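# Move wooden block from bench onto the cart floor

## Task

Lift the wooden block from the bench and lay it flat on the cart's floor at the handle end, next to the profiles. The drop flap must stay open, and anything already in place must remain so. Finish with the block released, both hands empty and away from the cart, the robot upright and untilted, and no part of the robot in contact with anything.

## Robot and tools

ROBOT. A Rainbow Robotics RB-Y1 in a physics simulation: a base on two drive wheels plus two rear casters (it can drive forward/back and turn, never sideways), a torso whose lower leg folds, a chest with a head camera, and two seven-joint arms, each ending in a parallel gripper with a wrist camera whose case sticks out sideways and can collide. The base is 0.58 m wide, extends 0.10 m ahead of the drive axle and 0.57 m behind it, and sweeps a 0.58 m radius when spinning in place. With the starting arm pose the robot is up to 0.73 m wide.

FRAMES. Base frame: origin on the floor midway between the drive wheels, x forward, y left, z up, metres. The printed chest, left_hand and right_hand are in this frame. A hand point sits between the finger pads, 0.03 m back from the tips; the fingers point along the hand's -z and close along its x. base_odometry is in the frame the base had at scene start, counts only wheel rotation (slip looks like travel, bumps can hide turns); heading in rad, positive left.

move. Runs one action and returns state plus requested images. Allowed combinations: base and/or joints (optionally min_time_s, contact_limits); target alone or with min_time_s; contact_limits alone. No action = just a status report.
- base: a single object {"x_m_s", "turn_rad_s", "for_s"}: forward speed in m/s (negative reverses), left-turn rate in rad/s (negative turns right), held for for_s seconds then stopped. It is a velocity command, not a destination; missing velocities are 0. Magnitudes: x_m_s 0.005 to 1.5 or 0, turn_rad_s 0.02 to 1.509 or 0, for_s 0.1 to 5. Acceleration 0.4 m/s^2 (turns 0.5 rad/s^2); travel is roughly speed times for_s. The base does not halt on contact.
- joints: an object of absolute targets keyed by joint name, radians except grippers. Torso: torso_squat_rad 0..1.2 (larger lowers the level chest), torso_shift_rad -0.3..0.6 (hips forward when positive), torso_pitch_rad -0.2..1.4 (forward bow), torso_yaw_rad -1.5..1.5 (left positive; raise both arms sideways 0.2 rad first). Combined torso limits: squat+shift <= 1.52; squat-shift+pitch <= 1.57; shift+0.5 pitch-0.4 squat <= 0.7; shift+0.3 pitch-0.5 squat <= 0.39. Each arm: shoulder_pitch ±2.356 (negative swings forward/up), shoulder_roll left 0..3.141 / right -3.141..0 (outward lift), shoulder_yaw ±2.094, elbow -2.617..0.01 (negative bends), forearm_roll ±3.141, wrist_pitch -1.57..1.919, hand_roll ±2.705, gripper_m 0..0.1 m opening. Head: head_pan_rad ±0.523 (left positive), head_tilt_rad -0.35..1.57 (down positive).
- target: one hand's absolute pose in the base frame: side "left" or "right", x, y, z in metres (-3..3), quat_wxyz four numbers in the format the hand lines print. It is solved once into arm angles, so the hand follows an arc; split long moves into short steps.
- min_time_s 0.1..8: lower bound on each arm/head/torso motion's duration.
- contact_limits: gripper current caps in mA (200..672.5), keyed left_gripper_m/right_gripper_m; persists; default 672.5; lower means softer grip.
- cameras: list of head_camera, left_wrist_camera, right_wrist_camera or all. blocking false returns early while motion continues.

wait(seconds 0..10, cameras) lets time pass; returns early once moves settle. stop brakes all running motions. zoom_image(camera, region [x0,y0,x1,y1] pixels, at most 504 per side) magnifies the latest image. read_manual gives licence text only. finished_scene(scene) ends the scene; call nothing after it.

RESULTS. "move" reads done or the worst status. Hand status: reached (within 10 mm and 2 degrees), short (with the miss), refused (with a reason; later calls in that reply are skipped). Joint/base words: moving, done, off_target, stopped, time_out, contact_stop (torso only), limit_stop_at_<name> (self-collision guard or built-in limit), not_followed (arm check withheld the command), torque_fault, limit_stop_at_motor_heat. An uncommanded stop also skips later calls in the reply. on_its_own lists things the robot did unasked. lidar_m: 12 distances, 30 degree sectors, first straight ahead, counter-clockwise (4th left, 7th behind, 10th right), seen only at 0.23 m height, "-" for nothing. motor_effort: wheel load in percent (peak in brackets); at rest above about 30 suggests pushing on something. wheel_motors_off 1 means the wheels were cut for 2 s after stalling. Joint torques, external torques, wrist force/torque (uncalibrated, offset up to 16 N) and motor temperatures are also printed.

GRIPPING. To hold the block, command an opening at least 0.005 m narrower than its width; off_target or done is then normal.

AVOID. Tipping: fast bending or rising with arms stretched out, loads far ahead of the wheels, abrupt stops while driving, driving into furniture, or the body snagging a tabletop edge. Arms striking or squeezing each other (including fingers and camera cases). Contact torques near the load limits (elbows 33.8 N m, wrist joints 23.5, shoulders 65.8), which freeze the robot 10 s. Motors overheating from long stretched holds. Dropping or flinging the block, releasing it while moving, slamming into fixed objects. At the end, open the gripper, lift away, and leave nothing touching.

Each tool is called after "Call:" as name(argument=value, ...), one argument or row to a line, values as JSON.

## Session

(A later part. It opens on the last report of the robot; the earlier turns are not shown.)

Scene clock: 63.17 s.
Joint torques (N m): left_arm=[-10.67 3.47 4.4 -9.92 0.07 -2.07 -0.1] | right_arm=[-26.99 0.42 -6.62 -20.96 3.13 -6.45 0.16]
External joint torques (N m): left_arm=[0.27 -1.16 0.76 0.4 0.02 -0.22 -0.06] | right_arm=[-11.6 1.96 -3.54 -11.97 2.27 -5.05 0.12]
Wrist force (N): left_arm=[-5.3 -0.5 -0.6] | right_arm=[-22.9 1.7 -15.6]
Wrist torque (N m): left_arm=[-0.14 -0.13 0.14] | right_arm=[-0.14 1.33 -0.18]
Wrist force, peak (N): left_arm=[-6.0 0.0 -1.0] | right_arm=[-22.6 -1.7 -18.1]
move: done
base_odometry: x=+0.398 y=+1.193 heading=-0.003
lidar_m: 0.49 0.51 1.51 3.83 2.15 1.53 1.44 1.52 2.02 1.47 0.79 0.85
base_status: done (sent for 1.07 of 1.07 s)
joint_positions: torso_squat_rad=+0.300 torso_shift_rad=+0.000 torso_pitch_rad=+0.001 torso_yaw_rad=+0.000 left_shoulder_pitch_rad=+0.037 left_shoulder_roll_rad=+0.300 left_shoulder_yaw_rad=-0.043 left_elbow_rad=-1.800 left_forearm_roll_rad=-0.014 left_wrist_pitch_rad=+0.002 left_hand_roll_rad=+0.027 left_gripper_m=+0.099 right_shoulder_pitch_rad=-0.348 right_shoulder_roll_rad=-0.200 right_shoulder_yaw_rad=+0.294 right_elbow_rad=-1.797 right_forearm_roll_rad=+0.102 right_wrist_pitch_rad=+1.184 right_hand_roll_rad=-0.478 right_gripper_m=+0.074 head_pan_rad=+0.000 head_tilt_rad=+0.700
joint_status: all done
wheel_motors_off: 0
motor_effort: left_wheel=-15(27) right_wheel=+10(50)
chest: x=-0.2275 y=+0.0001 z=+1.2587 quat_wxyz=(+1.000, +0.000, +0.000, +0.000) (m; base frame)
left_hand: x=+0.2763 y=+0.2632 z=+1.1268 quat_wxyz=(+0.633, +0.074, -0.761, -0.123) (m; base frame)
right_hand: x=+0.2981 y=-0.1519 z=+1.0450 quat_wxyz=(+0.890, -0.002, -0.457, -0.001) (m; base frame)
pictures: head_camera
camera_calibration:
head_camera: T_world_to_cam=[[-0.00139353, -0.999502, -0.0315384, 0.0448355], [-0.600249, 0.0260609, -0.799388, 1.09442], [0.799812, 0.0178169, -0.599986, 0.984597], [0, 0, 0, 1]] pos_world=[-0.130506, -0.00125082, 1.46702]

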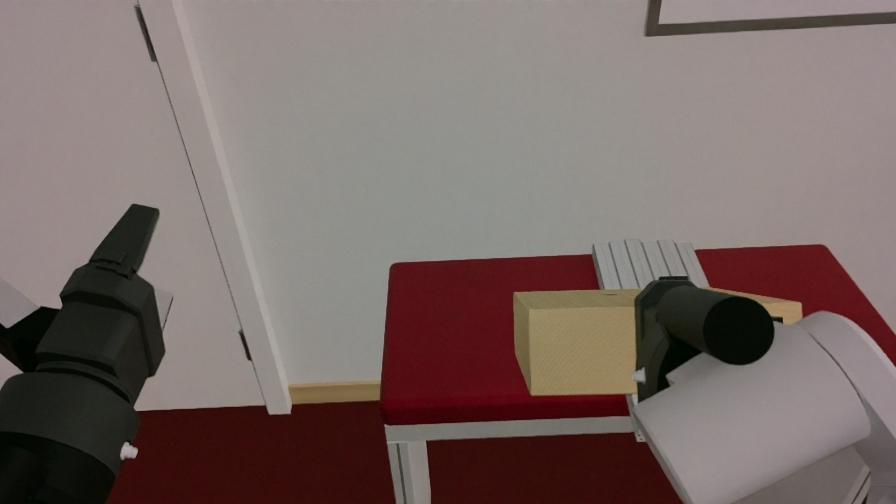

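Call:
move(
  base={"turn_rad_s":0.7,"for_s":2.25},
  joints={"head_pan_rad":-0.5,"head_tilt_rad":0.7},
)

Call:
move(
  base={"x_m_s":-0.4,"for_s":3.3},
  cameras=["head_camera"],
)

Scene clock: 68.87 s.
Joint torques (N m): left_arm=[-10.41 3.31 4.27 -9.8 -0.04 -2.11 -0.15] | right_arm=[-27.54 -0.53 -7.08 -20.72 3.23 -6.37 0.18]
External joint torques (N m): left_arm=[0.52 -1.32 0.63 0.52 -0.09 -0.26 -0.1] | right_arm=[-12.15 1.03 -4.01 -11.72 2.38 -4.97 0.14]
Wrist force (N): left_arm=[-5.3 -0.3 -0.9] | right_arm=[-22.6 2.1 -15.8]
Wrist torque (N m): left_arm=[-0.20 -0.13 0.16] | right_arm=[-0.13 1.36 -0.18]
Wrist force, peak (N): left_arm=[-6.0 0.4 -1.7] | right_arm=[-23.8 1.0 -15.6]
move: done
base_odometry: x=+0.398 y=+1.193 heading=+1.583
lidar_m: 4.19 2.08 1.51 1.44 1.51 2.05 1.35 0.80 0.88 0.51 1.15 1.56
base_status: done (sent for 2.27 of 2.27 s)
joint_positions: torso_squat_rad=+0.300 torso_shift_rad=+0.000 torso_pitch_rad=+0.001 torso_yaw_rad=+0.000 left_shoulder_pitch_rad=+0.037 left_shoulder_roll_rad=+0.300 left_shoulder_yaw_rad=-0.043 left_elbow_rad=-1.800 left_forearm_roll_rad=-0.014 left_wrist_pitch_rad=+0.002 left_hand_roll_rad=+0.027 left_gripper_m=+0.099 right_shoulder_pitch_rad=-0.348 right_shoulder_roll_rad=-0.200 right_shoulder_yaw_rad=+0.294 right_elbow_rad=-1.797 right_forearm_roll_rad=+0.102 right_wrist_pitch_rad=+1.184 right_hand_roll_rad=-0.478 right_gripper_m=+0.074 head_pan_rad=-0.500 head_tilt_rad=+0.700
joint_status: all done
wheel_motors_off: 0
motor_effort: left_wheel=+3(40) right_wheel=+21(48)
chest: x=-0.2275 y=+0.0000 z=+1.2587 quat_wxyz=(+1.000, +0.000, +0.000, +0.000) (m; base frame)
left_hand: x=+0.2763 y=+0.2632 z=+1.1268 quat_wxyz=(+0.633, +0.074, -0.761, -0.123) (m; base frame)
right_hand: x=+0.2980 y=-0.1519 z=+1.0450 quat_wxyz=(+0.890, -0.002, -0.457, -0.001) (m; base frame)
pictures: none

Scene clock: 73.63 s.
Joint torques (N m): left_arm=[-10.4 3.58 4.4 -9.94 -0.03 -2.08 0] | right_arm=[-28.41 -0.19 -6.73 -20.37 3.35 -6.53 0.12]
External joint torques (N m): left_arm=[0.54 -1.05 0.76 0.38 -0.08 -0.23 0.05] | right_arm=[-13.02 1.37 -3.65 -11.38 2.49 -5.13 0.08]
Wrist force (N): left_arm=[-5.1 -0.3 -1.4] | right_arm=[-23.1 2.3 -15.3]
Wrist torque (N m): left_arm=[-0.17 -0.09 0.19] | right_arm=[-0.23 1.30 -0.15]
Wrist force, peak (N): left_arm=[-5.9 -1.5 -1.3] | right_arm=[-23.1 1.6 -17.2]
move: done
base_odometry: x=+0.416 y=-0.127 heading=+1.585
lidar_m: 4.28 2.06 1.50 1.44 1.48 2.05 5.54 0.49 0.36 0.34 0.34 0.83
base_status: done (sent for 3.3 of 3.3 s)
joint_positions: torso_squat_rad=+0.300 torso_shift_rad=+0.000 torso_pitch_rad=+0.001 torso_yaw_rad=+0.000 left_shoulder_pitch_rad=+0.037 left_shoulder_roll_rad=+0.300 left_shoulder_yaw_rad=-0.043 left_elbow_rad=-1.800 left_forearm_roll_rad=-0.014 left_wrist_pitch_rad=+0.002 left_hand_roll_rad=+0.027 left_gripper_m=+0.099 right_shoulder_pitch_rad=-0.348 right_shoulder_roll_rad=-0.200 right_shoulder_yaw_rad=+0.294 right_elbow_rad=-1.797 right_forearm_roll_rad=+0.102 right_wrist_pitch_rad=+1.184 right_hand_roll_rad=-0.478 right_gripper_m=+0.074 head_pan_rad=-0.500 head_tilt_rad=+0.700
joint_status: not commanded
wheel_motors_off: 0
motor_effort: left_wheel=+20(39) right_wheel=-21(44)
chest: x=-0.2276 y=+0.0000 z=+1.2587 quat_wxyz=(+1.000, +0.000, +0.000, +0.000) (m; base frame)
left_hand: x=+0.2763 y=+0.2632 z=+1.1268 quat_wxyz=(+0.633, +0.074, -0.761, -0.123) (m; base frame)
right_hand: x=+0.2979 y=-0.1519 z=+1.0449 quat_wxyz=(+0.890, -0.002, -0.456, -0.001) (m; base frame)
pictures: head_camera
camera_calibration:
head_camera: T_world_to_cam=[[-0.480282, -0.876556, -0.03129, -0.0539969], [-0.514315, 0.310342, -0.79948, 1.11218], [0.7105, -0.367883, -0.599877, 0.966106], [0, 0, 0, 1]] pos_world=[-0.14034, -0.037074, 1.46702]

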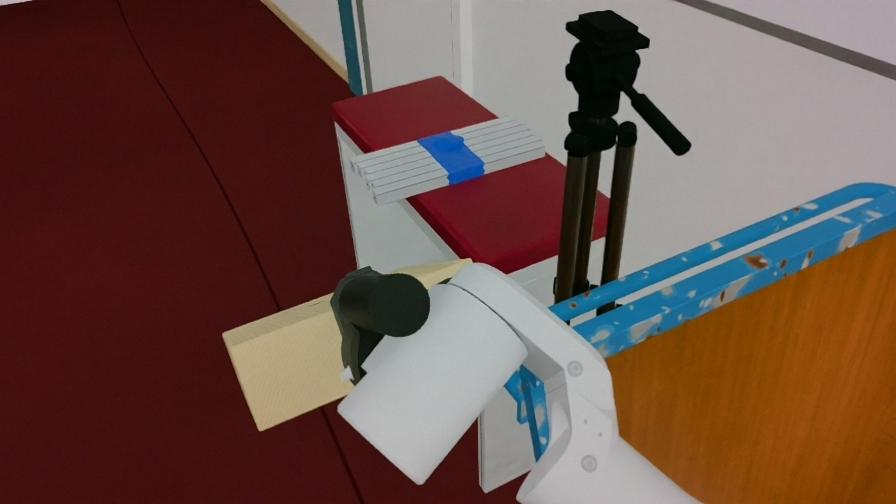

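Call:
move(
  base={"x_m_s":-0.3,"for_s":1.4},
  joints={"torso_squat_rad":0.2,"torso_shift_rad":0.2,"torso_pitch_rad":0.3},
  min_time_s=2.5,
)

Call:
move(
  target={"side":"right","x":0.33,"y":-0.18,"z":1.04,"quat_wxyz":[0.866,0,-0.5,0]},
  min_time_s=2,
  cameras=["head_camera"],
)

Call:
move(
  joints={"torso_squat_rad":0.25,"torso_shift_rad":0.3,"torso_pitch_rad":0.65,"head_pan_rad":-0.52,"head_tilt_rad":0.7},
  min_time_s=2.5,
  cameras=["head_camera"],
)

Scene clock: 78.87 s.
Joint torques (N m): left_arm=[-5.09 3.2 4.29 -9.83 -0.01 -2.07 -0.08] | right_arm=[-21.9 0.09 -5.41 -20.3 2.6 -4.84 0.1]
External joint torques (N m): left_arm=[0.21 -1.23 0.92 0.3 -0.06 -0.16 -0.03] | right_arm=[-11.28 1.03 -3.36 -11 1.88 -3.79 0.06]
Wrist force (N): left_arm=[-5.5 -0.5 -2.9] | right_arm=[-16.8 1.5 -21.4]
Wrist torque (N m): left_arm=[-0.11 -0.15 0.17] | right_arm=[-0.15 1.00 -0.17]
Wrist force, peak (N): left_arm=[-5.6 0.1 -3.1] | right_arm=[-17.7 2.5 -22.4]
move: done
base_odometry: x=+0.422 y=-0.547 heading=+1.586
lidar_m: 4.29 2.06 1.50 1.43 1.49 2.04 4.52 0.49 0.35 0.33 0.34 0.47
base_status: done (sent for 1.4 of 1.4 s)
joint_positions: torso_squat_rad=+0.200 torso_shift_rad=+0.200 torso_pitch_rad=+0.301 torso_yaw_rad=+0.000 left_shoulder_pitch_rad=+0.037 left_shoulder_roll_rad=+0.300 left_shoulder_yaw_rad=-0.043 left_elbow_rad=-1.800 left_forearm_roll_rad=-0.014 left_wrist_pitch_rad=+0.002 left_hand_roll_rad=+0.027 left_gripper_m=+0.099 right_shoulder_pitch_rad=-0.348 right_shoulder_roll_rad=-0.200 right_shoulder_yaw_rad=+0.294 right_elbow_rad=-1.797 right_forearm_roll_rad=+0.102 right_wrist_pitch_rad=+1.184 right_hand_roll_rad=-0.478 right_gripper_m=+0.074 head_pan_rad=-0.500 head_tilt_rad=+0.700
joint_status: all done
wheel_motors_off: 0
motor_effort: left_wheel=+14(32) right_wheel=-16(45)
chest: x=+0.0003 y=+0.0000 z=+1.2484 quat_wxyz=(+0.989, +0.000, +0.150, +0.000) (m; base frame)
left_hand: x=+0.4426 y=+0.2632 z=+0.9734 quat_wxyz=(+0.740, +0.054, -0.657, -0.133) (m; base frame)
right_hand: x=+0.4393 y=-0.1519 z=+0.8890 quat_wxyz=(+0.948, -0.002, -0.319, -0.001) (m; base frame)
pictures: none

Scene clock: 81.20 s.
Joint torques (N m): left_arm=[-5.11 3.19 4.08 -9.65 -0.02 -2.11 -0.06] | right_arm=[-7.61 -1.29 -2.64 -21.89 3.63 -6.63 -0.29]
External joint torques (N m): left_arm=[0.2 -1.25 0.71 0.47 -0.06 -0.2 -0.01] | right_arm=[-6.73 0.14 -1.41 -12.33 2.71 -5.18 -0.34]
Wrist force (N): left_arm=[-4.9 -0.5 -3.0] | right_arm=[-24.7 2.2 -13.5]
Wrist torque (N m): left_arm=[-0.15 -0.13 0.18] | right_arm=[-0.17 1.37 0.01]
Wrist force, peak (N): left_arm=[-5.9 -0.3 -3.1] | right_arm=[-18.1 2.9 -22.5]
move: done
base_odometry: x=+0.422 y=-0.547 heading=+1.586
lidar_m: 4.31 2.05 1.50 1.44 1.50 2.05 4.52 0.49 0.35 0.33 0.34 0.48
base_status: not commanded
joint_positions: torso_squat_rad=+0.200 torso_shift_rad=+0.200 torso_pitch_rad=+0.301 torso_yaw_rad=+0.000 left_shoulder_pitch_rad=+0.037 left_shoulder_roll_rad=+0.300 left_shoulder_yaw_rad=-0.043 left_elbow_rad=-1.800 left_forearm_roll_rad=-0.014 left_wrist_pitch_rad=+0.002 left_hand_roll_rad=+0.027 left_gripper_m=+0.099 right_shoulder_pitch_rad=+0.232 right_shoulder_roll_rad=-0.325 right_shoulder_yaw_rad=+0.436 right_elbow_rad=-2.593 right_forearm_roll_rad=+0.418 right_wrist_pitch_rad=+1.047 right_hand_roll_rad=-0.528 right_gripper_m=+0.074 head_pan_rad=-0.500 head_tilt_rad=+0.700
joint_status: all done
wheel_motors_off: 0
motor_effort: left_wheel=+13(15) right_wheel=-15(17)
chest: x=+0.0003 y=+0.0000 z=+1.2484 quat_wxyz=(+0.989, +0.000, +0.150, +0.000) (m; base frame)
left_hand: x=+0.4426 y=+0.2632 z=+0.9734 quat_wxyz=(+0.740, +0.054, -0.657, -0.133) (m; base frame)
right_hand: x=+0.3293 y=-0.1803 z=+1.0380 quat_wxyz=(+0.867, -0.001, -0.498, +0.000) (m; base frame)
right_hand_status: reached (checked arc, planned for 2.0 s): 2 mm and 0.3 deg off.
pictures: head_camera
camera_calibration:
head_camera: T_world_to_cam=[[-0.468082, -0.876547, 0.112093, -0.123897], [-0.727672, 0.310357, -0.611696, 0.986752], [0.501392, -0.367891, -0.783111, 1.02686], [0, 0, 0, 1]] pos_world=[0.145178, -0.0370739, 1.42163]

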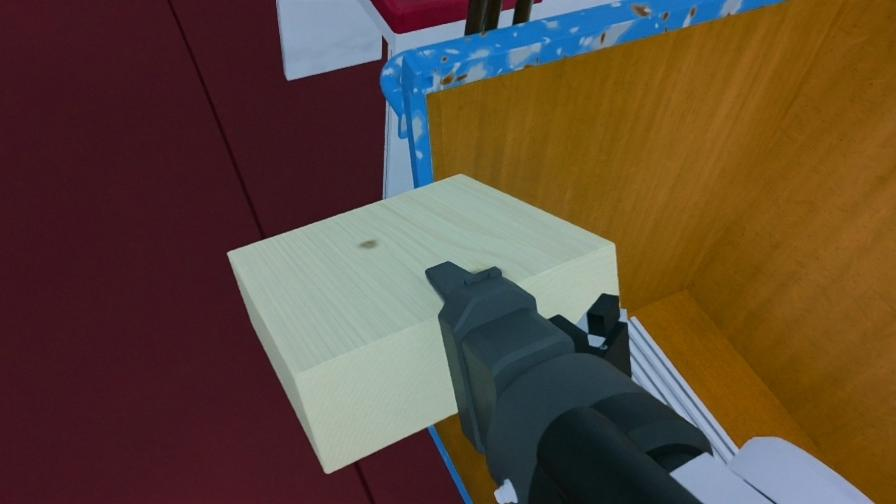

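Scene clock: 84.00 s.
Joint torques (N m): left_arm=[1.68 2.66 3.42 -8.38 -0.12 -2.09 -0.06] | right_arm=[-2.38 -1 -1.65 -21.04 3.06 -4.97 -0.34]
External joint torques (N m): left_arm=[-0.13 -1.05 0.75 0.36 -0.16 -0.32 -0.02] | right_arm=[-6.41 0.43 -1.56 -11.6 2.3 -3.89 -0.37]
Wrist force (N): left_arm=[-4.3 -0.2 -4.4] | right_arm=[-18.1 2.1 -20.7]
Wrist torque (N m): left_arm=[-0.16 -0.07 0.16] | right_arm=[-0.14 1.03 0.00]
Wrist force, peak (N): left_arm=[-5.1 0.8 -4.9] | right_arm=[-19.9 2.1 -20.7]
move: done
base_odometry: x=+0.422 y=-0.547 heading=+1.586
lidar_m: 4.31 2.07 1.50 1.44 1.48 2.05 4.52 0.48 0.35 0.34 0.34 0.48
base_status: not commanded
joint_positions: torso_squat_rad=+0.250 torso_shift_rad=+0.300 torso_pitch_rad=+0.651 torso_yaw_rad=+0.000 left_shoulder_pitch_rad=+0.037 left_shoulder_roll_rad=+0.300 left_shoulder_yaw_rad=-0.043 left_elbow_rad=-1.800 left_forearm_roll_rad=-0.014 left_wrist_pitch_rad=+0.002 left_hand_roll_rad=+0.027 left_gripper_m=+0.099 right_shoulder_pitch_rad=+0.232 right_shoulder_roll_rad=-0.325 right_shoulder_yaw_rad=+0.436 right_elbow_rad=-2.593 right_forearm_roll_rad=+0.419 right_wrist_pitch_rad=+1.046 right_hand_roll_rad=-0.528 right_gripper_m=+0.074 head_pan_rad=-0.520 head_tilt_rad=+0.700
joint_status: all done
wheel_motors_off: 0
motor_effort: left_wheel=+12(15) right_wheel=-12(16)
chest: x=+0.1601 y=+0.0000 z=+1.1746 quat_wxyz=(+0.948, +0.000, +0.320, +0.000) (m; base frame)
left_hand: x=+0.4814 y=+0.2632 z=+0.7647 quat_wxyz=(+0.843, +0.030, -0.519, -0.141) (m; base frame)
right_hand: x=+0.3973 y=-0.1802 z=+0.8643 quat_wxyz=(+0.941, -0.001, -0.339, +0.000) (m; base frame)
pictures: head_camera
camera_calibration:
head_camera: T_world_to_cam=[[-0.415155, -0.866791, 0.27626, -0.241754], [-0.888233, 0.320539, -0.329086, 0.751592], [0.196697, -0.382005, -0.902985, 1.0787], [0, 0, 0, 1]] pos_world=[0.355046, -0.0383955, 1.28818]

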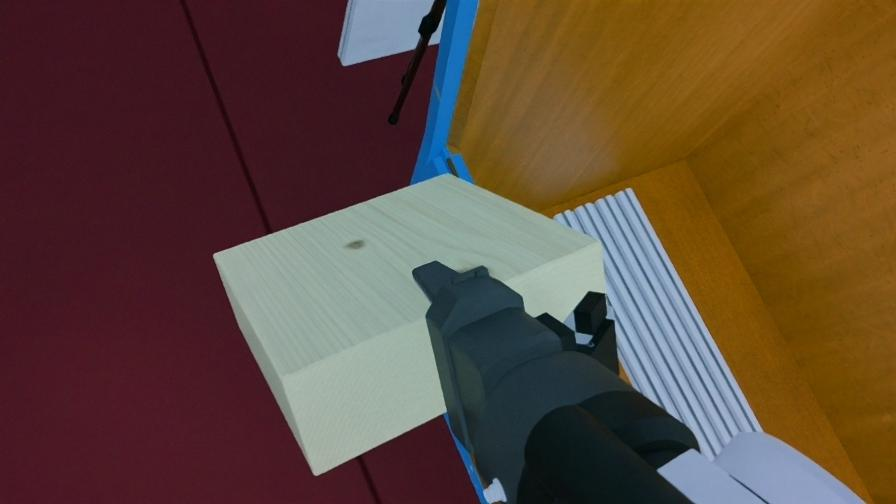

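Call:
move(
  target={"side":"right","x":0.33,"y":-0.30,"z":0.97,"quat_wxyz":[0.866,0,-0.5,0]},
  min_time_s=2.5,
)

Call:
move(
  target={"side":"right","x":0.33,"y":-0.42,"z":0.95,"quat_wxyz":[0.866,0,-0.5,0]},
  min_time_s=2,
)

Call:
move(
  target={"side":"right","x":0.33,"y":-0.509,"z":0.93,"quat_wxyz":[0.866,0,-0.5,0]},
  min_time_s=2,
  cameras=["head_camera"],
)

Scene clock: 90.07 s.
Joint torques (N m): left_arm=[1.86 2.8 3.4 -8.29 0 -1.97 -0.1] | right_arm=[8.41 0.74 -6.83 -17.66 -1.99 -1.71 -0.2]
External joint torques (N m): left_arm=[0.06 -0.91 0.74 0.46 -0.03 -0.21 -0.06] | right_arm=[-2 3.54 -3.54 -10.64 -1.57 -1.35 -0.25]
Wrist force (N): left_arm=[-5.1 -0.1 -4.8] | right_arm=[-24.7 1.7 -12.8]
Wrist torque (N m): left_arm=[-0.18 -0.11 0.18] | right_arm=[-0.18 1.43 0.03]
Wrist force, peak (N): left_arm=[-5.2 0.3 -5.2] | right_arm=[-26.2 0.7 -12.9]
move: done
base_odometry: x=+0.422 y=-0.547 heading=+1.586
lidar_m: 4.30 2.05 1.51 1.44 1.49 2.04 4.52 0.49 0.35 0.33 0.34 0.47
base_status: not commanded
joint_positions: torso_squat_rad=+0.250 torso_shift_rad=+0.300 torso_pitch_rad=+0.651 torso_yaw_rad=+0.000 left_shoulder_pitch_rad=+0.037 left_shoulder_roll_rad=+0.300 left_shoulder_yaw_rad=-0.043 left_elbow_rad=-1.800 left_forearm_roll_rad=-0.014 left_wrist_pitch_rad=+0.002 left_hand_roll_rad=+0.027 left_gripper_m=+0.099 right_shoulder_pitch_rad=+1.021 right_shoulder_roll_rad=-0.146 right_shoulder_yaw_rad=-0.178 right_elbow_rad=-2.614 right_forearm_roll_rad=+0.947 right_wrist_pitch_rad=-0.265 right_hand_roll_rad=-1.364 right_gripper_m=+0.074 head_pan_rad=-0.520 head_tilt_rad=+0.700
joint_status: all done
wheel_motors_off: 0
motor_effort: left_wheel=+12(13) right_wheel=-12(14)
chest: x=+0.1601 y=+0.0000 z=+1.1746 quat_wxyz=(+0.948, +0.000, +0.320, +0.000) (m; base frame)
left_hand: x=+0.4814 y=+0.2632 z=+0.7647 quat_wxyz=(+0.843, +0.030, -0.519, -0.141) (m; base frame)
right_hand: x=+0.3289 y=-0.3005 z=+0.9684 quat_wxyz=(+0.858, +0.007, -0.513, +0.004) (m; base frame)
right_hand_status: reached (checked arc, as near as the solve gets, planned for 2.5 s): 2 mm and 2.0 deg off.
pictures: none

Scene clock: 92.40 s.
Joint torques (N m): left_arm=[1.68 2.55 3.22 -8.37 -0.06 -2.04 -0.1] | right_arm=[7.21 -3.88 -13.39 -10.87 -3.08 -0.46 -0.35]
External joint torques (N m): left_arm=[-0.13 -1.17 0.55 0.38 -0.1 -0.27 -0.06] | right_arm=[-4.02 -0.43 -6.57 -6.26 -2.45 -0.37 -0.39]
Wrist force (N): left_arm=[-5.0 0.5 -4.8] | right_arm=[-24.0 1.9 -13.4]
Wrist torque (N m): left_arm=[-0.30 -0.14 0.12] | right_arm=[-0.18 1.47 0.03]
Wrist force, peak (N): left_arm=[-5.0 0.2 -5.4] | right_arm=[-25.0 1.4 -14.1]
move: done
base_odometry: x=+0.422 y=-0.547 heading=+1.586
lidar_m: 4.31 2.05 1.50 1.44 1.49 2.03 4.53 0.49 0.35 0.33 0.34 0.48
base_status: not commanded
joint_positions: torso_squat_rad=+0.250 torso_shift_rad=+0.300 torso_pitch_rad=+0.651 torso_yaw_rad=+0.000 left_shoulder_pitch_rad=+0.037 left_shoulder_roll_rad=+0.300 left_shoulder_yaw_rad=-0.043 left_elbow_rad=-1.800 left_forearm_roll_rad=-0.014 left_wrist_pitch_rad=+0.002 left_hand_roll_rad=+0.027 left_gripper_m=+0.099 right_shoulder_pitch_rad=+0.849 right_shoulder_roll_rad=-0.350 right_shoulder_yaw_rad=-0.536 right_elbow_rad=-2.300 right_forearm_roll_rad=+0.754 right_wrist_pitch_rad=-0.377 right_hand_roll_rad=-1.514 right_gripper_m=+0.074 head_pan_rad=-0.520 head_tilt_rad=+0.700
joint_status: all done
wheel_motors_off: 0
motor_effort: left_wheel=+11(12) right_wheel=-12(14)
chest: x=+0.1601 y=-0.0001 z=+1.1746 quat_wxyz=(+0.948, +0.000, +0.320, +0.000) (m; base frame)
left_hand: x=+0.4814 y=+0.2632 z=+0.7647 quat_wxyz=(+0.843, +0.031, -0.519, -0.141) (m; base frame)
right_hand: x=+0.3289 y=-0.4200 z=+0.9500 quat_wxyz=(+0.867, -0.001, -0.498, -0.002) (m; base frame)
right_hand_status: reached (checked arc, planned for 2.0 s): 1 mm and 0.4 deg off.
pictures: none

Scene clock: 94.73 s.
Joint torques (N m): left_arm=[1.75 2.67 3.39 -8.39 0.03 -2.05 -0.07] | right_arm=[8.01 -7.5 -16.78 -7.95 -4.64 -0.65 0.14]
External joint torques (N m): left_arm=[-0.06 -1.04 0.72 0.35 -0.01 -0.28 -0.03] | right_arm=[-3.46 -1.86 -7.94 -4.61 -3.7 -0.52 0.1]
Wrist force (N): left_arm=[-5.5 0.8 -4.4] | right_arm=[-24.3 1.5 -13.6]
Wrist torque (N m): left_arm=[-0.33 -0.23 0.18] | right_arm=[-0.13 1.40 -0.18]
Wrist force, peak (N): left_arm=[-5.0 0.3 -5.4] | right_arm=[-25.2 1.1 -14.0]
move: done
base_odometry: x=+0.422 y=-0.547 heading=+1.586
lidar_m: 4.31 2.07 1.50 1.44 1.49 2.03 4.52 0.48 0.35 0.34 0.33 0.48
base_status: not commanded
joint_positions: torso_squat_rad=+0.250 torso_shift_rad=+0.300 torso_pitch_rad=+0.651 torso_yaw_rad=+0.000 left_shoulder_pitch_rad=+0.037 left_shoulder_roll_rad=+0.300 left_shoulder_yaw_rad=-0.043 left_elbow_rad=-1.800 left_forearm_roll_rad=-0.014 left_wrist_pitch_rad=+0.002 left_hand_roll_rad=+0.027 left_gripper_m=+0.099 right_shoulder_pitch_rad=+0.670 right_shoulder_roll_rad=-0.482 right_shoulder_yaw_rad=-0.669 right_elbow_rad=-1.922 right_forearm_roll_rad=+0.653 right_wrist_pitch_rad=-0.576 right_hand_roll_rad=-1.492 right_gripper_m=+0.074 head_pan_rad=-0.520 head_tilt_rad=+0.700
joint_status: all done
wheel_motors_off: 0
motor_effort: left_wheel=+12(12) right_wheel=-11(14)
chest: x=+0.1601 y=-0.0001 z=+1.1746 quat_wxyz=(+0.948, +0.000, +0.320, +0.000) (m; base frame)
left_hand: x=+0.4814 y=+0.2632 z=+0.7648 quat_wxyz=(+0.843, +0.031, -0.519, -0.141) (m; base frame)
right_hand: x=+0.3291 y=-0.5088 z=+0.9291 quat_wxyz=(+0.867, +0.000, -0.499, -0.001) (m; base frame)
right_hand_status: reached (checked arc, planned for 2.0 s): 1 mm and 0.2 deg off.
pictures: head_camera
camera_calibration:
head_camera: T_world_to_cam=[[-0.415116, -0.866867, 0.276079, -0.241624], [-0.888251, 0.320577, -0.328999, 0.75152], [0.196694, -0.3818, -0.903073, 1.07878], [0, 0, 0, 1]] pos_world=[0.355046, -0.038496, 1.28818]

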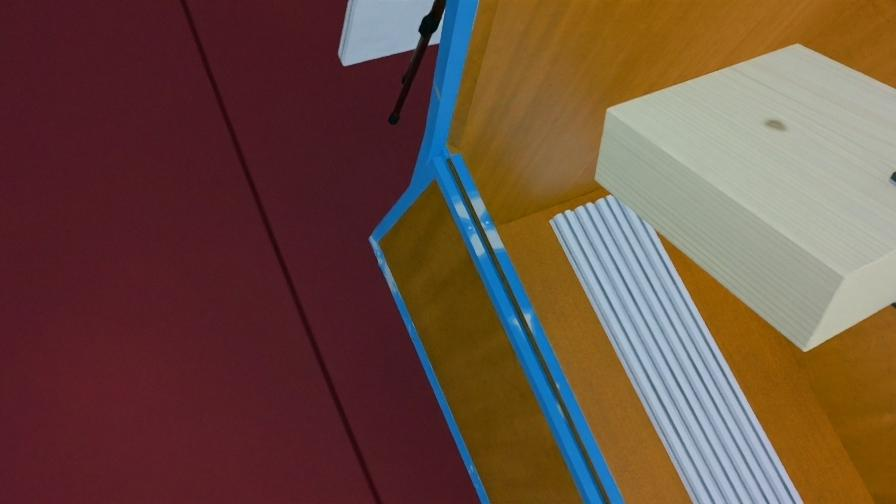

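Call:
move(
  base={"x_m_s":-0.15,"for_s":1.1},
)

Call:
move(
  joints={"right_shoulder_pitch_rad":0.176,"right_shoulder_roll_rad":-0.896,"right_shoulder_yaw_rad":-0.199,"right_elbow_rad":-1.727,"right_forearm_roll_rad":0.062,"right_wrist_pitch_rad":-0.071,"right_hand_roll_rad":-0.985},
  min_time_s=3,
  cameras=["head_camera"],
)

Scene clock: 104.43 s.
Joint torques (N m): left_arm=[1.4 2.56 3.55 -8.51 0.02 -1.99 0] | right_arm=[8.62 -6.46 -16.32 -8.69 -4.64 -0.51 0.23]
External joint torques (N m): left_arm=[-0.41 -1.16 0.88 0.23 -0.02 -0.22 0.05] | right_arm=[-2.84 -0.82 -7.48 -5.35 -3.7 -0.38 0.19]
Wrist force (N): left_arm=[-4.9 0.3 -4.8] | right_arm=[-24.3 1.7 -13.1]
Wrist torque (N m): left_arm=[-0.25 -0.12 0.17] | right_arm=[-0.18 1.43 -0.20]
Wrist force, peak (N): left_arm=[-5.8 0.1 -5.2] | right_arm=[-24.8 2.4 -14.6]
move: done
base_odometry: x=+0.425 y=-0.712 heading=+1.587
lidar_m: 2.06 2.05 1.50 1.44 1.49 2.05 4.51 0.48 0.35 0.34 0.35 0.48
base_status: done (sent for 1.1 of 1.1 s)
joint_positions: torso_squat_rad=+0.250 torso_shift_rad=+0.300 torso_pitch_rad=+0.651 torso_yaw_rad=+0.000 left_shoulder_pitch_rad=+0.037 left_shoulder_roll_rad=+0.300 left_shoulder_yaw_rad=-0.043 left_elbow_rad=-1.800 left_forearm_roll_rad=-0.014 left_wrist_pitch_rad=+0.002 left_hand_roll_rad=+0.027 left_gripper_m=+0.099 right_shoulder_pitch_rad=+0.670 right_shoulder_roll_rad=-0.482 right_shoulder_yaw_rad=-0.669 right_elbow_rad=-1.922 right_forearm_roll_rad=+0.653 right_wrist_pitch_rad=-0.576 right_hand_roll_rad=-1.492 right_gripper_m=+0.074 head_pan_rad=-0.520 head_tilt_rad=+0.700
joint_status: not commanded
wheel_motors_off: 0
motor_effort: left_wheel=+8(21) right_wheel=-8(31)
chest: x=+0.1600 y=-0.0001 z=+1.1746 quat_wxyz=(+0.948, +0.000, +0.320, +0.000) (m; base frame)
left_hand: x=+0.4814 y=+0.2633 z=+0.7648 quat_wxyz=(+0.843, +0.031, -0.519, -0.141) (m; base frame)
right_hand: x=+0.3291 y=-0.5088 z=+0.9291 quat_wxyz=(+0.867, +0.000, -0.499, -0.001) (m; base frame)
pictures: none

Scene clock: 107.73 s.
Joint torques (N m): left_arm=[1.24 2.87 3.39 -8.35 -0.03 -2.09 -0.04] | right_arm=[-5.12 -15.88 -15.26 -10.17 -0.77 -4.11 0.11]
External joint torques (N m): left_arm=[-0.57 -0.85 0.72 0.4 -0.07 -0.32 0.01] | right_arm=[-7.96 -4.86 -6.81 -5.81 -0.77 -3.19 0.07]
Wrist force (N): left_arm=[-4.6 -0.3 -4.7] | right_arm=[-24.5 1.8 -13.6]
Wrist torque (N m): left_arm=[-0.14 -0.08 0.14] | right_arm=[-0.10 1.44 -0.18]
Wrist force, peak (N): left_arm=[-5.5 -0.2 -5.1] | right_arm=[-26.0 0.8 -12.1]
move: done
base_odometry: x=+0.425 y=-0.712 heading=+1.587
lidar_m: 2.06 2.07 1.48 1.43 1.50 2.05 4.52 0.48 0.35 0.33 0.34 0.48
base_status: not commanded
joint_positions: torso_squat_rad=+0.250 torso_shift_rad=+0.300 torso_pitch_rad=+0.651 torso_yaw_rad=+0.000 left_shoulder_pitch_rad=+0.037 left_shoulder_roll_rad=+0.300 left_shoulder_yaw_rad=-0.043 left_elbow_rad=-1.800 left_forearm_roll_rad=-0.014 left_wrist_pitch_rad=+0.002 left_hand_roll_rad=+0.027 left_gripper_m=+0.099 right_shoulder_pitch_rad=+0.178 right_shoulder_roll_rad=-0.895 right_shoulder_yaw_rad=-0.197 right_elbow_rad=-1.726 right_forearm_roll_rad=+0.062 right_wrist_pitch_rad=-0.070 right_hand_roll_rad=-0.985 right_gripper_m=+0.074 head_pan_rad=-0.520 head_tilt_rad=+0.700
joint_status: all done
wheel_motors_off: 0
motor_effort: left_wheel=+8(8) right_wheel=-6(10)
chest: x=+0.1601 y=-0.0001 z=+1.1746 quat_wxyz=(+0.948, +0.000, +0.320, +0.000) (m; base frame)
left_hand: x=+0.4814 y=+0.2633 z=+0.7648 quat_wxyz=(+0.843, +0.031, -0.519, -0.141) (m; base frame)
right_hand: x=+0.5001 y=-0.4804 z=+0.8413 quat_wxyz=(+0.867, -0.001, -0.498, -0.001) (m; base frame)
pictures: head_camera
camera_calibration:
head_camera: T_world_to_cam=[[-0.4151, -0.8669, 0.275999, -0.241529], [-0.888257, 0.32059, -0.32897, 0.751485], [0.196701, -0.381714, -0.903107, 1.07883], [0, 0, 0, 1]] pos_world=[0.355046, -0.0384962, 1.28818]

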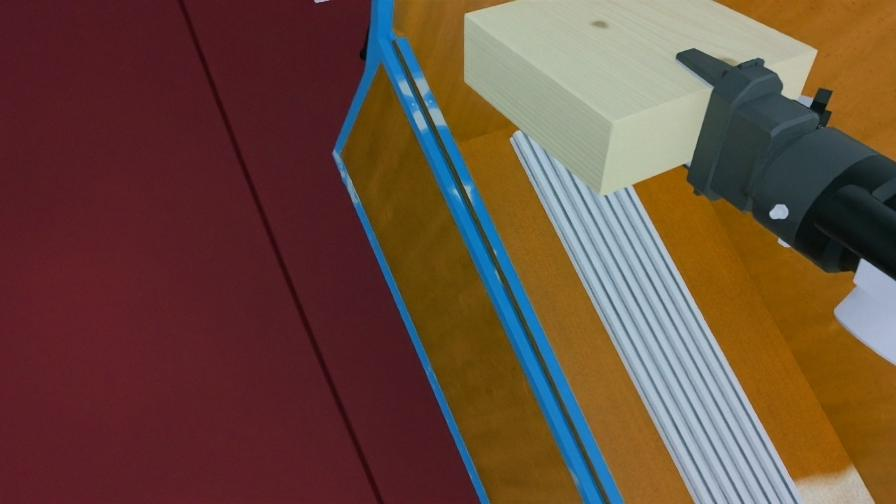

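Call:
move(
  joints={"torso_squat_rad":0.7,"head_tilt_rad":0.6},
  cameras=["head_camera"],
)

Scene clock: 111.90 s.
Joint torques (N m): left_arm=[1.38 2.88 3.19 -8.34 -0.04 -1.99 -0.05] | right_arm=[3.02 -13.34 3.35 -6.98 3.82 -1.08 3.12]
External joint torques (N m): left_arm=[-0.38 -0.83 0.52 0.42 -0.08 -0.22 -0.01] | right_arm=[0.27 -2.25 11.85 -2.6 3.83 -0.16 3.08]
Wrist force (N): left_arm=[-4.6 0.2 -4.6] | right_arm=[6.6 -18.5 16.0]
Wrist torque (N m): left_arm=[-0.22 -0.08 0.15] | right_arm=[-0.85 -4.50 -3.50]
Wrist force, peak (N): left_arm=[-5.2 0.5 -5.6] | right_arm=[-24.9 1.5 -13.9]
move: done
base_odometry: x=+0.425 y=-0.712 heading=+1.586
lidar_m: 2.06 2.06 1.50 1.43 1.51 2.04 4.52 0.49 0.35 0.33 0.35 0.48
base_status: not commanded
joint_positions: torso_squat_rad=+0.700 torso_shift_rad=+0.299 torso_pitch_rad=+0.649 torso_yaw_rad=-0.001 left_shoulder_pitch_rad=+0.037 left_shoulder_roll_rad=+0.300 left_shoulder_yaw_rad=-0.043 left_elbow_rad=-1.800 left_forearm_roll_rad=-0.014 left_wrist_pitch_rad=+0.002 left_hand_roll_rad=+0.027 left_gripper_m=+0.099 right_shoulder_pitch_rad=+0.176 right_shoulder_roll_rad=-0.895 right_shoulder_yaw_rad=-0.202 right_elbow_rad=-1.726 right_forearm_roll_rad=+0.061 right_wrist_pitch_rad=-0.071 right_hand_roll_rad=-0.986 right_gripper_m=+0.078 head_pan_rad=-0.520 head_tilt_rad=+0.600
joint_status: all done
wheel_motors_off: 0
motor_effort: left_wheel=-1(8) right_wheel=+6(9)
chest: x=+0.1169 y=+0.0000 z=+1.0386 quat_wxyz=(+0.948, +0.000, +0.319, +0.000) (m; base frame)
left_hand: x=+0.4391 y=+0.2629 z=+0.6292 quat_wxyz=(+0.842, +0.030, -0.520, -0.141) (m; base frame)
right_hand: x=+0.4595 y=-0.4814 z=+0.7088 quat_wxyz=(+0.865, -0.001, -0.501, -0.002) (m; base frame)
pictures: head_camera
camera_calibration:
head_camera: T_world_to_cam=[[-0.413947, -0.868032, 0.274168, -0.220171], [-0.863855, 0.279609, -0.419014, 0.768545], [0.287058, -0.410291, -0.865598, 0.897321], [0, 0, 0, 1]] pos_world=[0.31519, -0.037846, 1.15911]

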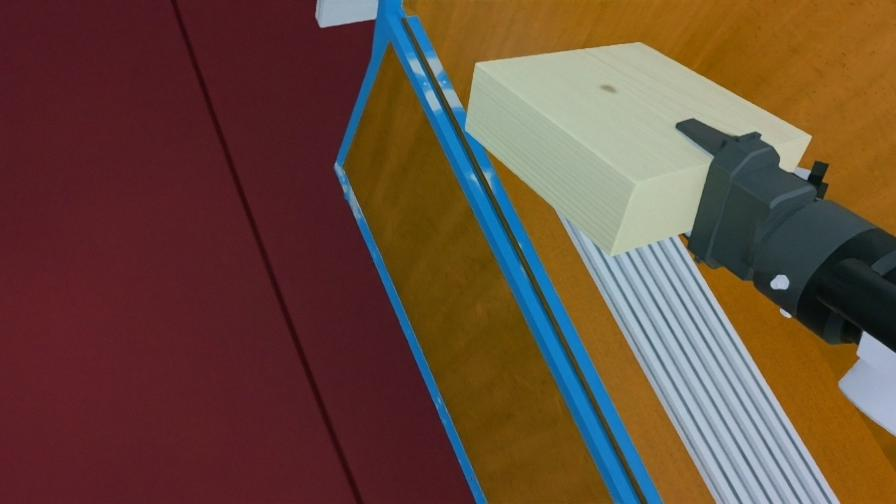

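Call:
move(
  joints={"torso_squat_rad":0.35},
  cameras=["head_camera","right_wrist_camera"],
)

Call:
zoom_image(
  camera="head_camera",
  region=[380, 0, 840, 260],
)

Scene clock: 115.90 s.
Joint torques (N m): left_arm=[1.75 2.74 3.62 -8.34 0.05 -2.04 0.06] | right_arm=[-1.66 -13.46 -15.53 -10.6 -0.55 -4.15 0.13]
External joint torques (N m): left_arm=[-0.06 -0.98 0.96 0.41 0.01 -0.28 0.1] | right_arm=[-4.5 -2.44 -7.09 -6.25 -0.54 -3.23 0.09]
Wrist force (N): left_arm=[-4.1 0.1 -4.7] | right_arm=[-24.5 1.8 -13.5]
Wrist torque (N m): left_arm=[-0.20 0.00 0.16] | right_arm=[-0.20 1.42 0.00]
Wrist force, peak (N): left_arm=[-5.0 0.8 -5.6] | right_arm=[-26.7 1.4 -14.3]
move: done
base_odometry: x=+0.425 y=-0.712 heading=+1.587
lidar_m: 2.06 2.05 1.51 1.43 1.49 2.04 4.51 0.48 0.36 0.34 0.34 0.48
base_status: not commanded
joint_positions: torso_squat_rad=+0.350 torso_shift_rad=+0.300 torso_pitch_rad=+0.651 torso_yaw_rad=+0.000 left_shoulder_pitch_rad=+0.037 left_shoulder_roll_rad=+0.300 left_shoulder_yaw_rad=-0.043 left_elbow_rad=-1.800 left_forearm_roll_rad=-0.014 left_wrist_pitch_rad=+0.002 left_hand_roll_rad=+0.027 left_gripper_m=+0.099 right_shoulder_pitch_rad=+0.177 right_shoulder_roll_rad=-0.895 right_shoulder_yaw_rad=-0.197 right_elbow_rad=-1.725 right_forearm_roll_rad=+0.062 right_wrist_pitch_rad=-0.070 right_hand_roll_rad=-0.985 right_gripper_m=+0.075 head_pan_rad=-0.520 head_tilt_rad=+0.600
joint_status: all done
wheel_motors_off: 0
motor_effort: left_wheel=+7(8) right_wheel=-7(9)
chest: x=+0.1541 y=-0.0001 z=+1.1548 quat_wxyz=(+0.947, +0.000, +0.320, +0.000) (m; base frame)
left_hand: x=+0.4753 y=+0.2632 z=+0.7449 quat_wxyz=(+0.843, +0.031, -0.518, -0.141) (m; base frame)
right_hand: x=+0.4944 y=-0.4804 z=+0.8216 quat_wxyz=(+0.867, -0.001, -0.498, -0.001) (m; base frame)
pictures: head_camera, right_wrist_camera
camera_calibration:
head_camera: T_world_to_cam=[[-0.412832, -0.868449, 0.274529, -0.23733], [-0.865, 0.279452, -0.41675, 0.846967], [0.285209, -0.409516, -0.866575, 0.988599], [0, 0, 0, 1]] pos_world=[0.352692, -0.037949, 1.27482]
right_wrist_camera: T_world_to_cam=[[-0.481153, -0.0277889, -0.876196, 0.943183], [-0.454874, 0.862328, 0.22244, 0.483457], [0.749387, 0.505587, -0.427553, 0.295807], [0, 0, 0, 1]] pos_world=[0.452054, -0.540245, 0.845346]

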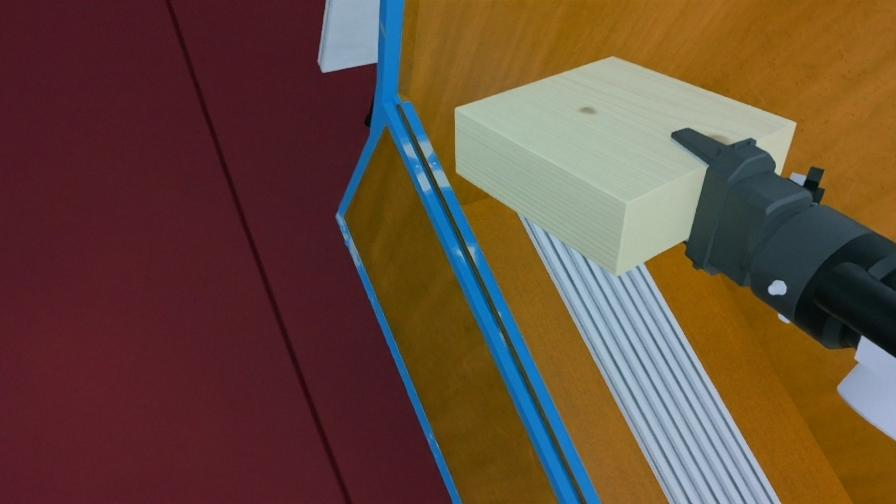

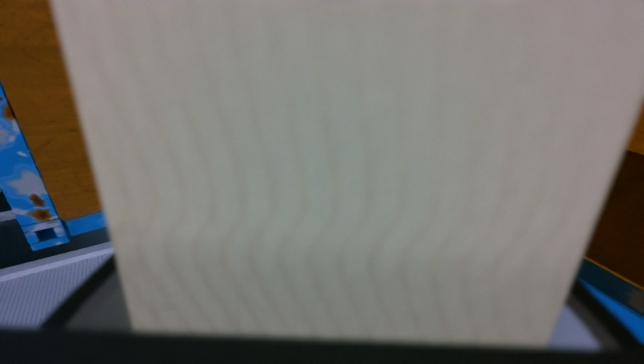

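Scaled by 1.096 from the camera's 896x504 image, which has a finer 1280x720 frame.

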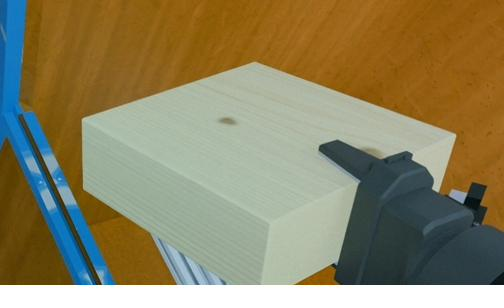

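Call:
move(
  target={"side":"right","x":0.49,"y":-0.51,"z":0.84,"quat_wxyz":[0.8639,-0.0349,-0.4988,-0.0604]},
  min_time_s=1.5,
  cameras=["head_camera"],
)

Call:
zoom_image(
  camera="head_camera",
  region=[420, 0, 880, 260],
)

Scene clock: 121.77 s.
Joint torques (N m): left_arm=[1.57 2.62 3.4 -8.43 -0.08 -1.98 -0.11] | right_arm=[-0.69 -12.43 -18.97 -11.46 -0.18 -4.01 -0.76]
External joint torques (N m): left_arm=[-0.24 -1.09 0.74 0.32 -0.12 -0.22 -0.06] | right_arm=[-4.09 -1.78 -10.2 -6.99 -0.34 -3.12 -0.8]
Wrist force (N): left_arm=[-5.0 0.2 -4.3] | right_arm=[-24.2 2.0 -13.5]
Wrist torque (N m): left_arm=[-0.22 -0.14 0.14] | right_arm=[-0.27 1.44 0.19]
Wrist force, peak (N): left_arm=[-5.2 0.2 -5.1] | right_arm=[-25.2 1.8 -13.9]
move: done
base_odometry: x=+0.425 y=-0.712 heading=+1.587
lidar_m: 2.06 2.04 1.49 1.44 1.51 2.06 4.51 0.49 0.36 0.33 0.33 0.48
base_status: not commanded
joint_positions: torso_squat_rad=+0.350 torso_shift_rad=+0.300 torso_pitch_rad=+0.651 torso_yaw_rad=+0.000 left_shoulder_pitch_rad=+0.037 left_shoulder_roll_rad=+0.300 left_shoulder_yaw_rad=-0.043 left_elbow_rad=-1.800 left_forearm_roll_rad=-0.014 left_wrist_pitch_rad=+0.002 left_hand_roll_rad=+0.027 left_gripper_m=+0.099 right_shoulder_pitch_rad=+0.220 right_shoulder_roll_rad=-0.862 right_shoulder_yaw_rad=-0.280 right_elbow_rad=-1.785 right_forearm_roll_rad=+0.030 right_wrist_pitch_rad=+0.043 right_hand_roll_rad=-1.012 right_gripper_m=+0.075 head_pan_rad=-0.520 head_tilt_rad=+0.600
joint_status: all done
wheel_motors_off: 0
motor_effort: left_wheel=+7(8) right_wheel=-6(8)
chest: x=+0.1541 y=-0.0001 z=+1.1548 quat_wxyz=(+0.947, +0.000, +0.320, +0.000) (m; base frame)
left_hand: x=+0.4753 y=+0.2632 z=+0.7449 quat_wxyz=(+0.843, +0.031, -0.518, -0.141) (m; base frame)
right_hand: x=+0.4885 y=-0.5102 z=+0.8383 quat_wxyz=(+0.865, -0.035, -0.497, -0.061) (m; base frame)
right_hand_status: reached (checked arc, planned for 1.5 s): 2 mm and 0.2 deg off.
pictures: head_camera
camera_calibration:
head_camera: T_world_to_cam=[[-0.412832, -0.868449, 0.274529, -0.23733], [-0.865, 0.279452, -0.41675, 0.846967], [0.285209, -0.409516, -0.866575, 0.988599], [0, 0, 0, 1]] pos_world=[0.352692, -0.037949, 1.27482]

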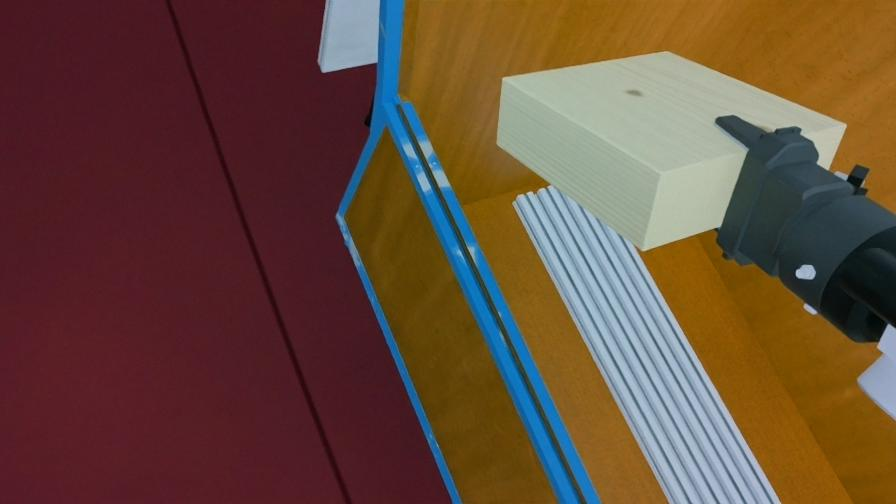

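Scaled by 1.096 from the camera's 896x504 image, which has a finer 1280x720 frame.

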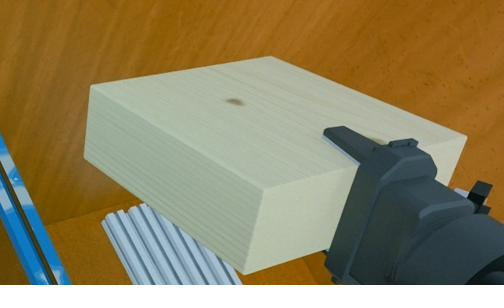

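Call:
move(
  target={"side":"right","x":0.489,"y":-0.499,"z":0.838,"quat_wxyz":[0.8639,-0.0349,-0.4988,-0.0604]},
  min_time_s=1,
)

Call:
move(
  joints={"torso_squat_rad":0.7},
  min_time_s=2,
  cameras=["head_camera"],
)

Call:
zoom_image(
  camera="head_camera",
  region=[400, 0, 860, 260],
)

Scene clock: 125.37 s.
Joint torques (N m): left_arm=[1.75 2.87 3.57 -8.27 -0.04 -2.06 0] | right_arm=[-3.86 -11.95 -15.51 -12 0.52 -4.08 0.09]
External joint torques (N m): left_arm=[-0.06 -0.84 0.9 0.47 -0.08 -0.29 0.05] | right_arm=[-7.3 -1.6 -6.92 -7.22 0.32 -3.18 0.05]
Wrist force (N): left_arm=[-4.5 0.6 -4.5] | right_arm=[-24.8 2.4 -13.9]
Wrist torque (N m): left_arm=[-0.29 -0.08 0.14] | right_arm=[-0.28 1.38 0.01]
Wrist force, peak (N): left_arm=[-5.5 0.4 -5.2] | right_arm=[-25.2 1.7 -13.5]
move: done
base_odometry: x=+0.425 y=-0.712 heading=+1.587
lidar_m: 2.07 2.05 1.49 1.44 1.48 2.05 4.52 0.48 0.36 0.34 0.34 0.48
base_status: not commanded
joint_positions: torso_squat_rad=+0.350 torso_shift_rad=+0.300 torso_pitch_rad=+0.651 torso_yaw_rad=+0.000 left_shoulder_pitch_rad=+0.037 left_shoulder_roll_rad=+0.300 left_shoulder_yaw_rad=-0.043 left_elbow_rad=-1.800 left_forearm_roll_rad=-0.014 left_wrist_pitch_rad=+0.002 left_hand_roll_rad=+0.027 left_gripper_m=+0.099 right_shoulder_pitch_rad=+0.219 right_shoulder_roll_rad=-0.837 right_shoulder_yaw_rad=-0.273 right_elbow_rad=-1.818 right_forearm_roll_rad=+0.044 right_wrist_pitch_rad=+0.069 right_hand_roll_rad=-1.000 right_gripper_m=+0.075 head_pan_rad=-0.520 head_tilt_rad=+0.600
joint_status: all done
wheel_motors_off: 0
motor_effort: left_wheel=+7(8) right_wheel=-7(8)
chest: x=+0.1541 y=-0.0001 z=+1.1548 quat_wxyz=(+0.947, +0.000, +0.320, +0.000) (m; base frame)
left_hand: x=+0.4753 y=+0.2632 z=+0.7449 quat_wxyz=(+0.843, +0.031, -0.518, -0.141) (m; base frame)
right_hand: x=+0.4875 y=-0.4997 z=+0.8366 quat_wxyz=(+0.865, -0.035, -0.497, -0.061) (m; base frame)
right_hand_status: reached (checked arc, planned for 1.0 s): 2 mm and 0.3 deg off.
pictures: none

Scene clock: 127.67 s.
Joint torques (N m): left_arm=[1.59 2.72 3.3 -8.38 -0.04 -1.99 0.02] | right_arm=[-3.75 -12.47 -16.3 -11.54 0.4 -4.09 0.12]
External joint torques (N m): left_arm=[-0.22 -1 0.64 0.37 -0.08 -0.22 0.06] | right_arm=[-7.18 -2.11 -7.71 -6.76 0.2 -3.19 0.07]
Wrist force (N): left_arm=[-4.3 0.1 -4.5] | right_arm=[-24.4 2.1 -13.8]
Wrist torque (N m): left_arm=[-0.23 -0.05 0.13] | right_arm=[-0.29 1.43 0.02]
Wrist force, peak (N): left_arm=[-4.7 0.1 -5.5] | right_arm=[-25.6 2.0 -13.7]
move: done
base_odometry: x=+0.425 y=-0.712 heading=+1.587
lidar_m: 2.05 2.06 1.50 1.43 1.49 2.04 4.52 0.48 0.36 0.34 0.34 0.48
base_status: not commanded
joint_positions: torso_squat_rad=+0.700 torso_shift_rad=+0.300 torso_pitch_rad=+0.651 torso_yaw_rad=+0.000 left_shoulder_pitch_rad=+0.037 left_shoulder_roll_rad=+0.300 left_shoulder_yaw_rad=-0.043 left_elbow_rad=-1.800 left_forearm_roll_rad=-0.014 left_wrist_pitch_rad=+0.002 left_hand_roll_rad=+0.027 left_gripper_m=+0.099 right_shoulder_pitch_rad=+0.219 right_shoulder_roll_rad=-0.837 right_shoulder_yaw_rad=-0.273 right_elbow_rad=-1.818 right_forearm_roll_rad=+0.044 right_wrist_pitch_rad=+0.069 right_hand_roll_rad=-1.000 right_gripper_m=+0.075 head_pan_rad=-0.520 head_tilt_rad=+0.600
joint_status: all done
wheel_motors_off: 0
motor_effort: left_wheel=+6(8) right_wheel=-7(8)
chest: x=+0.1179 y=-0.0001 z=+1.0381 quat_wxyz=(+0.948, +0.000, +0.320, +0.000) (m; base frame)
left_hand: x=+0.4391 y=+0.2632 z=+0.6283 quat_wxyz=(+0.843, +0.031, -0.519, -0.141) (m; base frame)
right_hand: x=+0.4514 y=-0.4996 z=+0.7201 quat_wxyz=(+0.865, -0.035, -0.497, -0.061) (m; base frame)
pictures: head_camera
camera_calibration:
head_camera: T_world_to_cam=[[-0.412893, -0.868454, 0.274419, -0.220118], [-0.864911, 0.279466, -0.416926, 0.767237], [0.285391, -0.409495, -0.866525, 0.897766], [0, 0, 0, 1]] pos_world=[0.316492, -0.037949, 1.15822]

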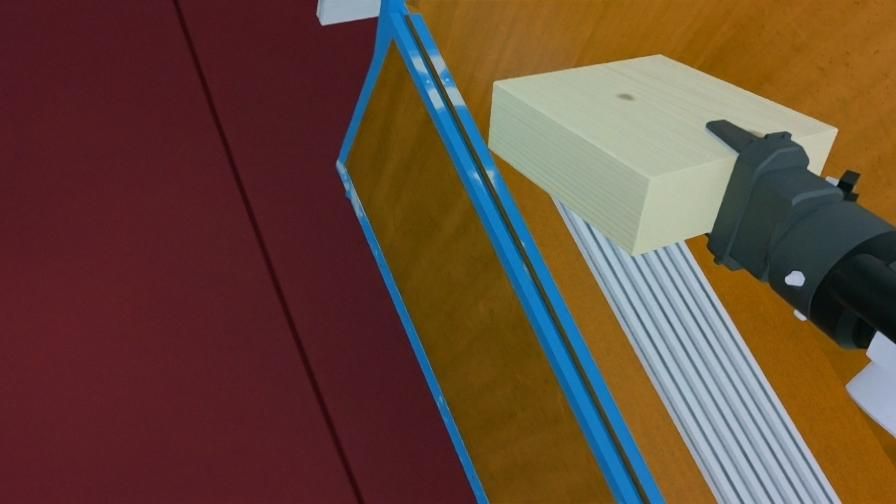

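Scaled by 1.096 from the camera's 896x504 image, which has a finer 1280x720 frame.

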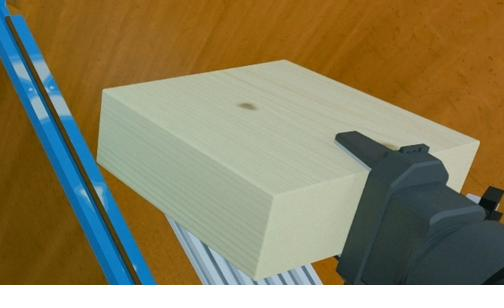

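Call:
move(
  joints={"torso_squat_rad":0.85},
  min_time_s=1.2,
)

Call:
move(
  joints={"torso_squat_rad":1.0},
  min_time_s=1.2,
  cameras=["head_camera"],
)

Scene clock: 130.17 s.
Joint torques (N m): left_arm=[1.46 2.92 3.62 -8.37 -0.1 -2.01 -0.08] | right_arm=[-3.42 -12.66 -15.71 -11.48 0.6 -4.1 0.07]
External joint torques (N m): left_arm=[-0.35 -0.79 0.95 0.37 -0.14 -0.24 -0.04] | right_arm=[-6.85 -2.31 -7.11 -6.7 0.4 -3.2 0.02]
Wrist force (N): left_arm=[-4.3 -0.2 -4.9] | right_arm=[-24.7 1.9 -13.5]
Wrist torque (N m): left_arm=[-0.17 -0.10 0.17] | right_arm=[-0.23 1.38 0.02]
Wrist force, peak (N): left_arm=[-5.5 -0.2 -4.9] | right_arm=[-25.9 2.2 -13.9]
move: done
base_odometry: x=+0.425 y=-0.712 heading=+1.587
lidar_m: 2.05 2.07 1.48 1.43 1.50 2.03 4.52 0.48 0.36 0.34 0.34 0.47
base_status: not commanded
joint_positions: torso_squat_rad=+0.850 torso_shift_rad=+0.300 torso_pitch_rad=+0.651 torso_yaw_rad=+0.000 left_shoulder_pitch_rad=+0.037 left_shoulder_roll_rad=+0.300 left_shoulder_yaw_rad=-0.043 left_elbow_rad=-1.800 left_forearm_roll_rad=-0.014 left_wrist_pitch_rad=+0.002 left_hand_roll_rad=+0.027 left_gripper_m=+0.099 right_shoulder_pitch_rad=+0.219 right_shoulder_roll_rad=-0.836 right_shoulder_yaw_rad=-0.273 right_elbow_rad=-1.818 right_forearm_roll_rad=+0.044 right_wrist_pitch_rad=+0.069 right_hand_roll_rad=-1.000 right_gripper_m=+0.075 head_pan_rad=-0.520 head_tilt_rad=+0.600
joint_status: all done
wheel_motors_off: 0
motor_effort: left_wheel=+7(8) right_wheel=-7(10)
chest: x=+0.0961 y=-0.0001 z=+0.9680 quat_wxyz=(+0.948, +0.000, +0.320, +0.000) (m; base frame)
left_hand: x=+0.4174 y=+0.2632 z=+0.5582 quat_wxyz=(+0.843, +0.031, -0.519, -0.141) (m; base frame)
right_hand: x=+0.4296 y=-0.4996 z=+0.6499 quat_wxyz=(+0.865, -0.035, -0.497, -0.061) (m; base frame)
pictures: none

Scene clock: 131.70 s.
Joint torques (N m): left_arm=[1.33 2.75 3.49 -8.25 -0.03 -2.04 -0.06] | right_arm=[-3.57 -12.52 -16.22 -11.6 0.4 -4.21 -0.03]
External joint torques (N m): left_arm=[-0.48 -0.97 0.82 0.5 -0.07 -0.27 -0.01] | right_arm=[-7 -2.17 -7.63 -6.82 0.19 -3.31 -0.07]
Wrist force (N): left_arm=[-4.0 1.1 -5.5] | right_arm=[-24.2 1.8 -13.9]
Wrist torque (N m): left_arm=[-0.30 -0.01 0.14] | right_arm=[-0.22 1.43 0.03]
Wrist force, peak (N): left_arm=[-5.4 0.7 -5.9] | right_arm=[-25.4 2.5 -14.0]
move: done
base_odometry: x=+0.425 y=-0.712 heading=+1.587
lidar_m: 2.06 2.06 1.49 1.43 1.50 2.05 4.50 0.48 0.35 0.34 0.34 0.48
base_status: not commanded
joint_positions: torso_squat_rad=+1.000 torso_shift_rad=+0.300 torso_pitch_rad=+0.651 torso_yaw_rad=+0.000 left_shoulder_pitch_rad=+0.037 left_shoulder_roll_rad=+0.300 left_shoulder_yaw_rad=-0.043 left_elbow_rad=-1.800 left_forearm_roll_rad=-0.014 left_wrist_pitch_rad=+0.002 left_hand_roll_rad=+0.027 left_gripper_m=+0.099 right_shoulder_pitch_rad=+0.219 right_shoulder_roll_rad=-0.836 right_shoulder_yaw_rad=-0.273 right_elbow_rad=-1.818 right_forearm_roll_rad=+0.044 right_wrist_pitch_rad=+0.069 right_hand_roll_rad=-1.000 right_gripper_m=+0.075 head_pan_rad=-0.520 head_tilt_rad=+0.600
joint_status: all done
wheel_motors_off: 0
motor_effort: left_wheel=+8(8) right_wheel=-7(10)
chest: x=+0.0713 y=-0.0001 z=+0.8880 quat_wxyz=(+0.948, +0.000, +0.320, +0.000) (m; base frame)
left_hand: x=+0.3926 y=+0.2632 z=+0.4782 quat_wxyz=(+0.843, +0.031, -0.519, -0.141) (m; base frame)
right_hand: x=+0.4048 y=-0.4996 z=+0.5699 quat_wxyz=(+0.865, -0.035, -0.497, -0.061) (m; base frame)
pictures: head_camera
camera_calibration:
head_camera: T_world_to_cam=[[-0.412884, -0.86847, 0.274383, -0.198094], [-0.864885, 0.279432, -0.417002, 0.664506], [0.285483, -0.409483, -0.8665, 0.780921], [0, 0, 0, 1]] pos_world=[0.269992, -0.0379491, 1.00812]

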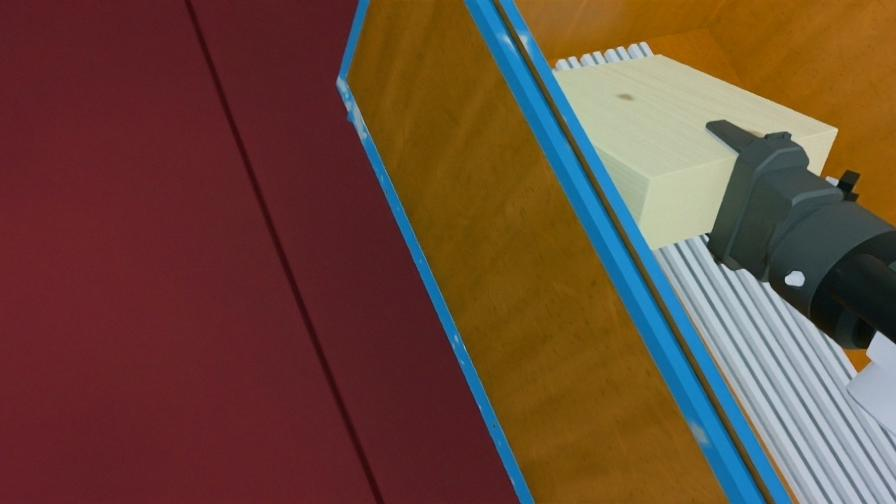

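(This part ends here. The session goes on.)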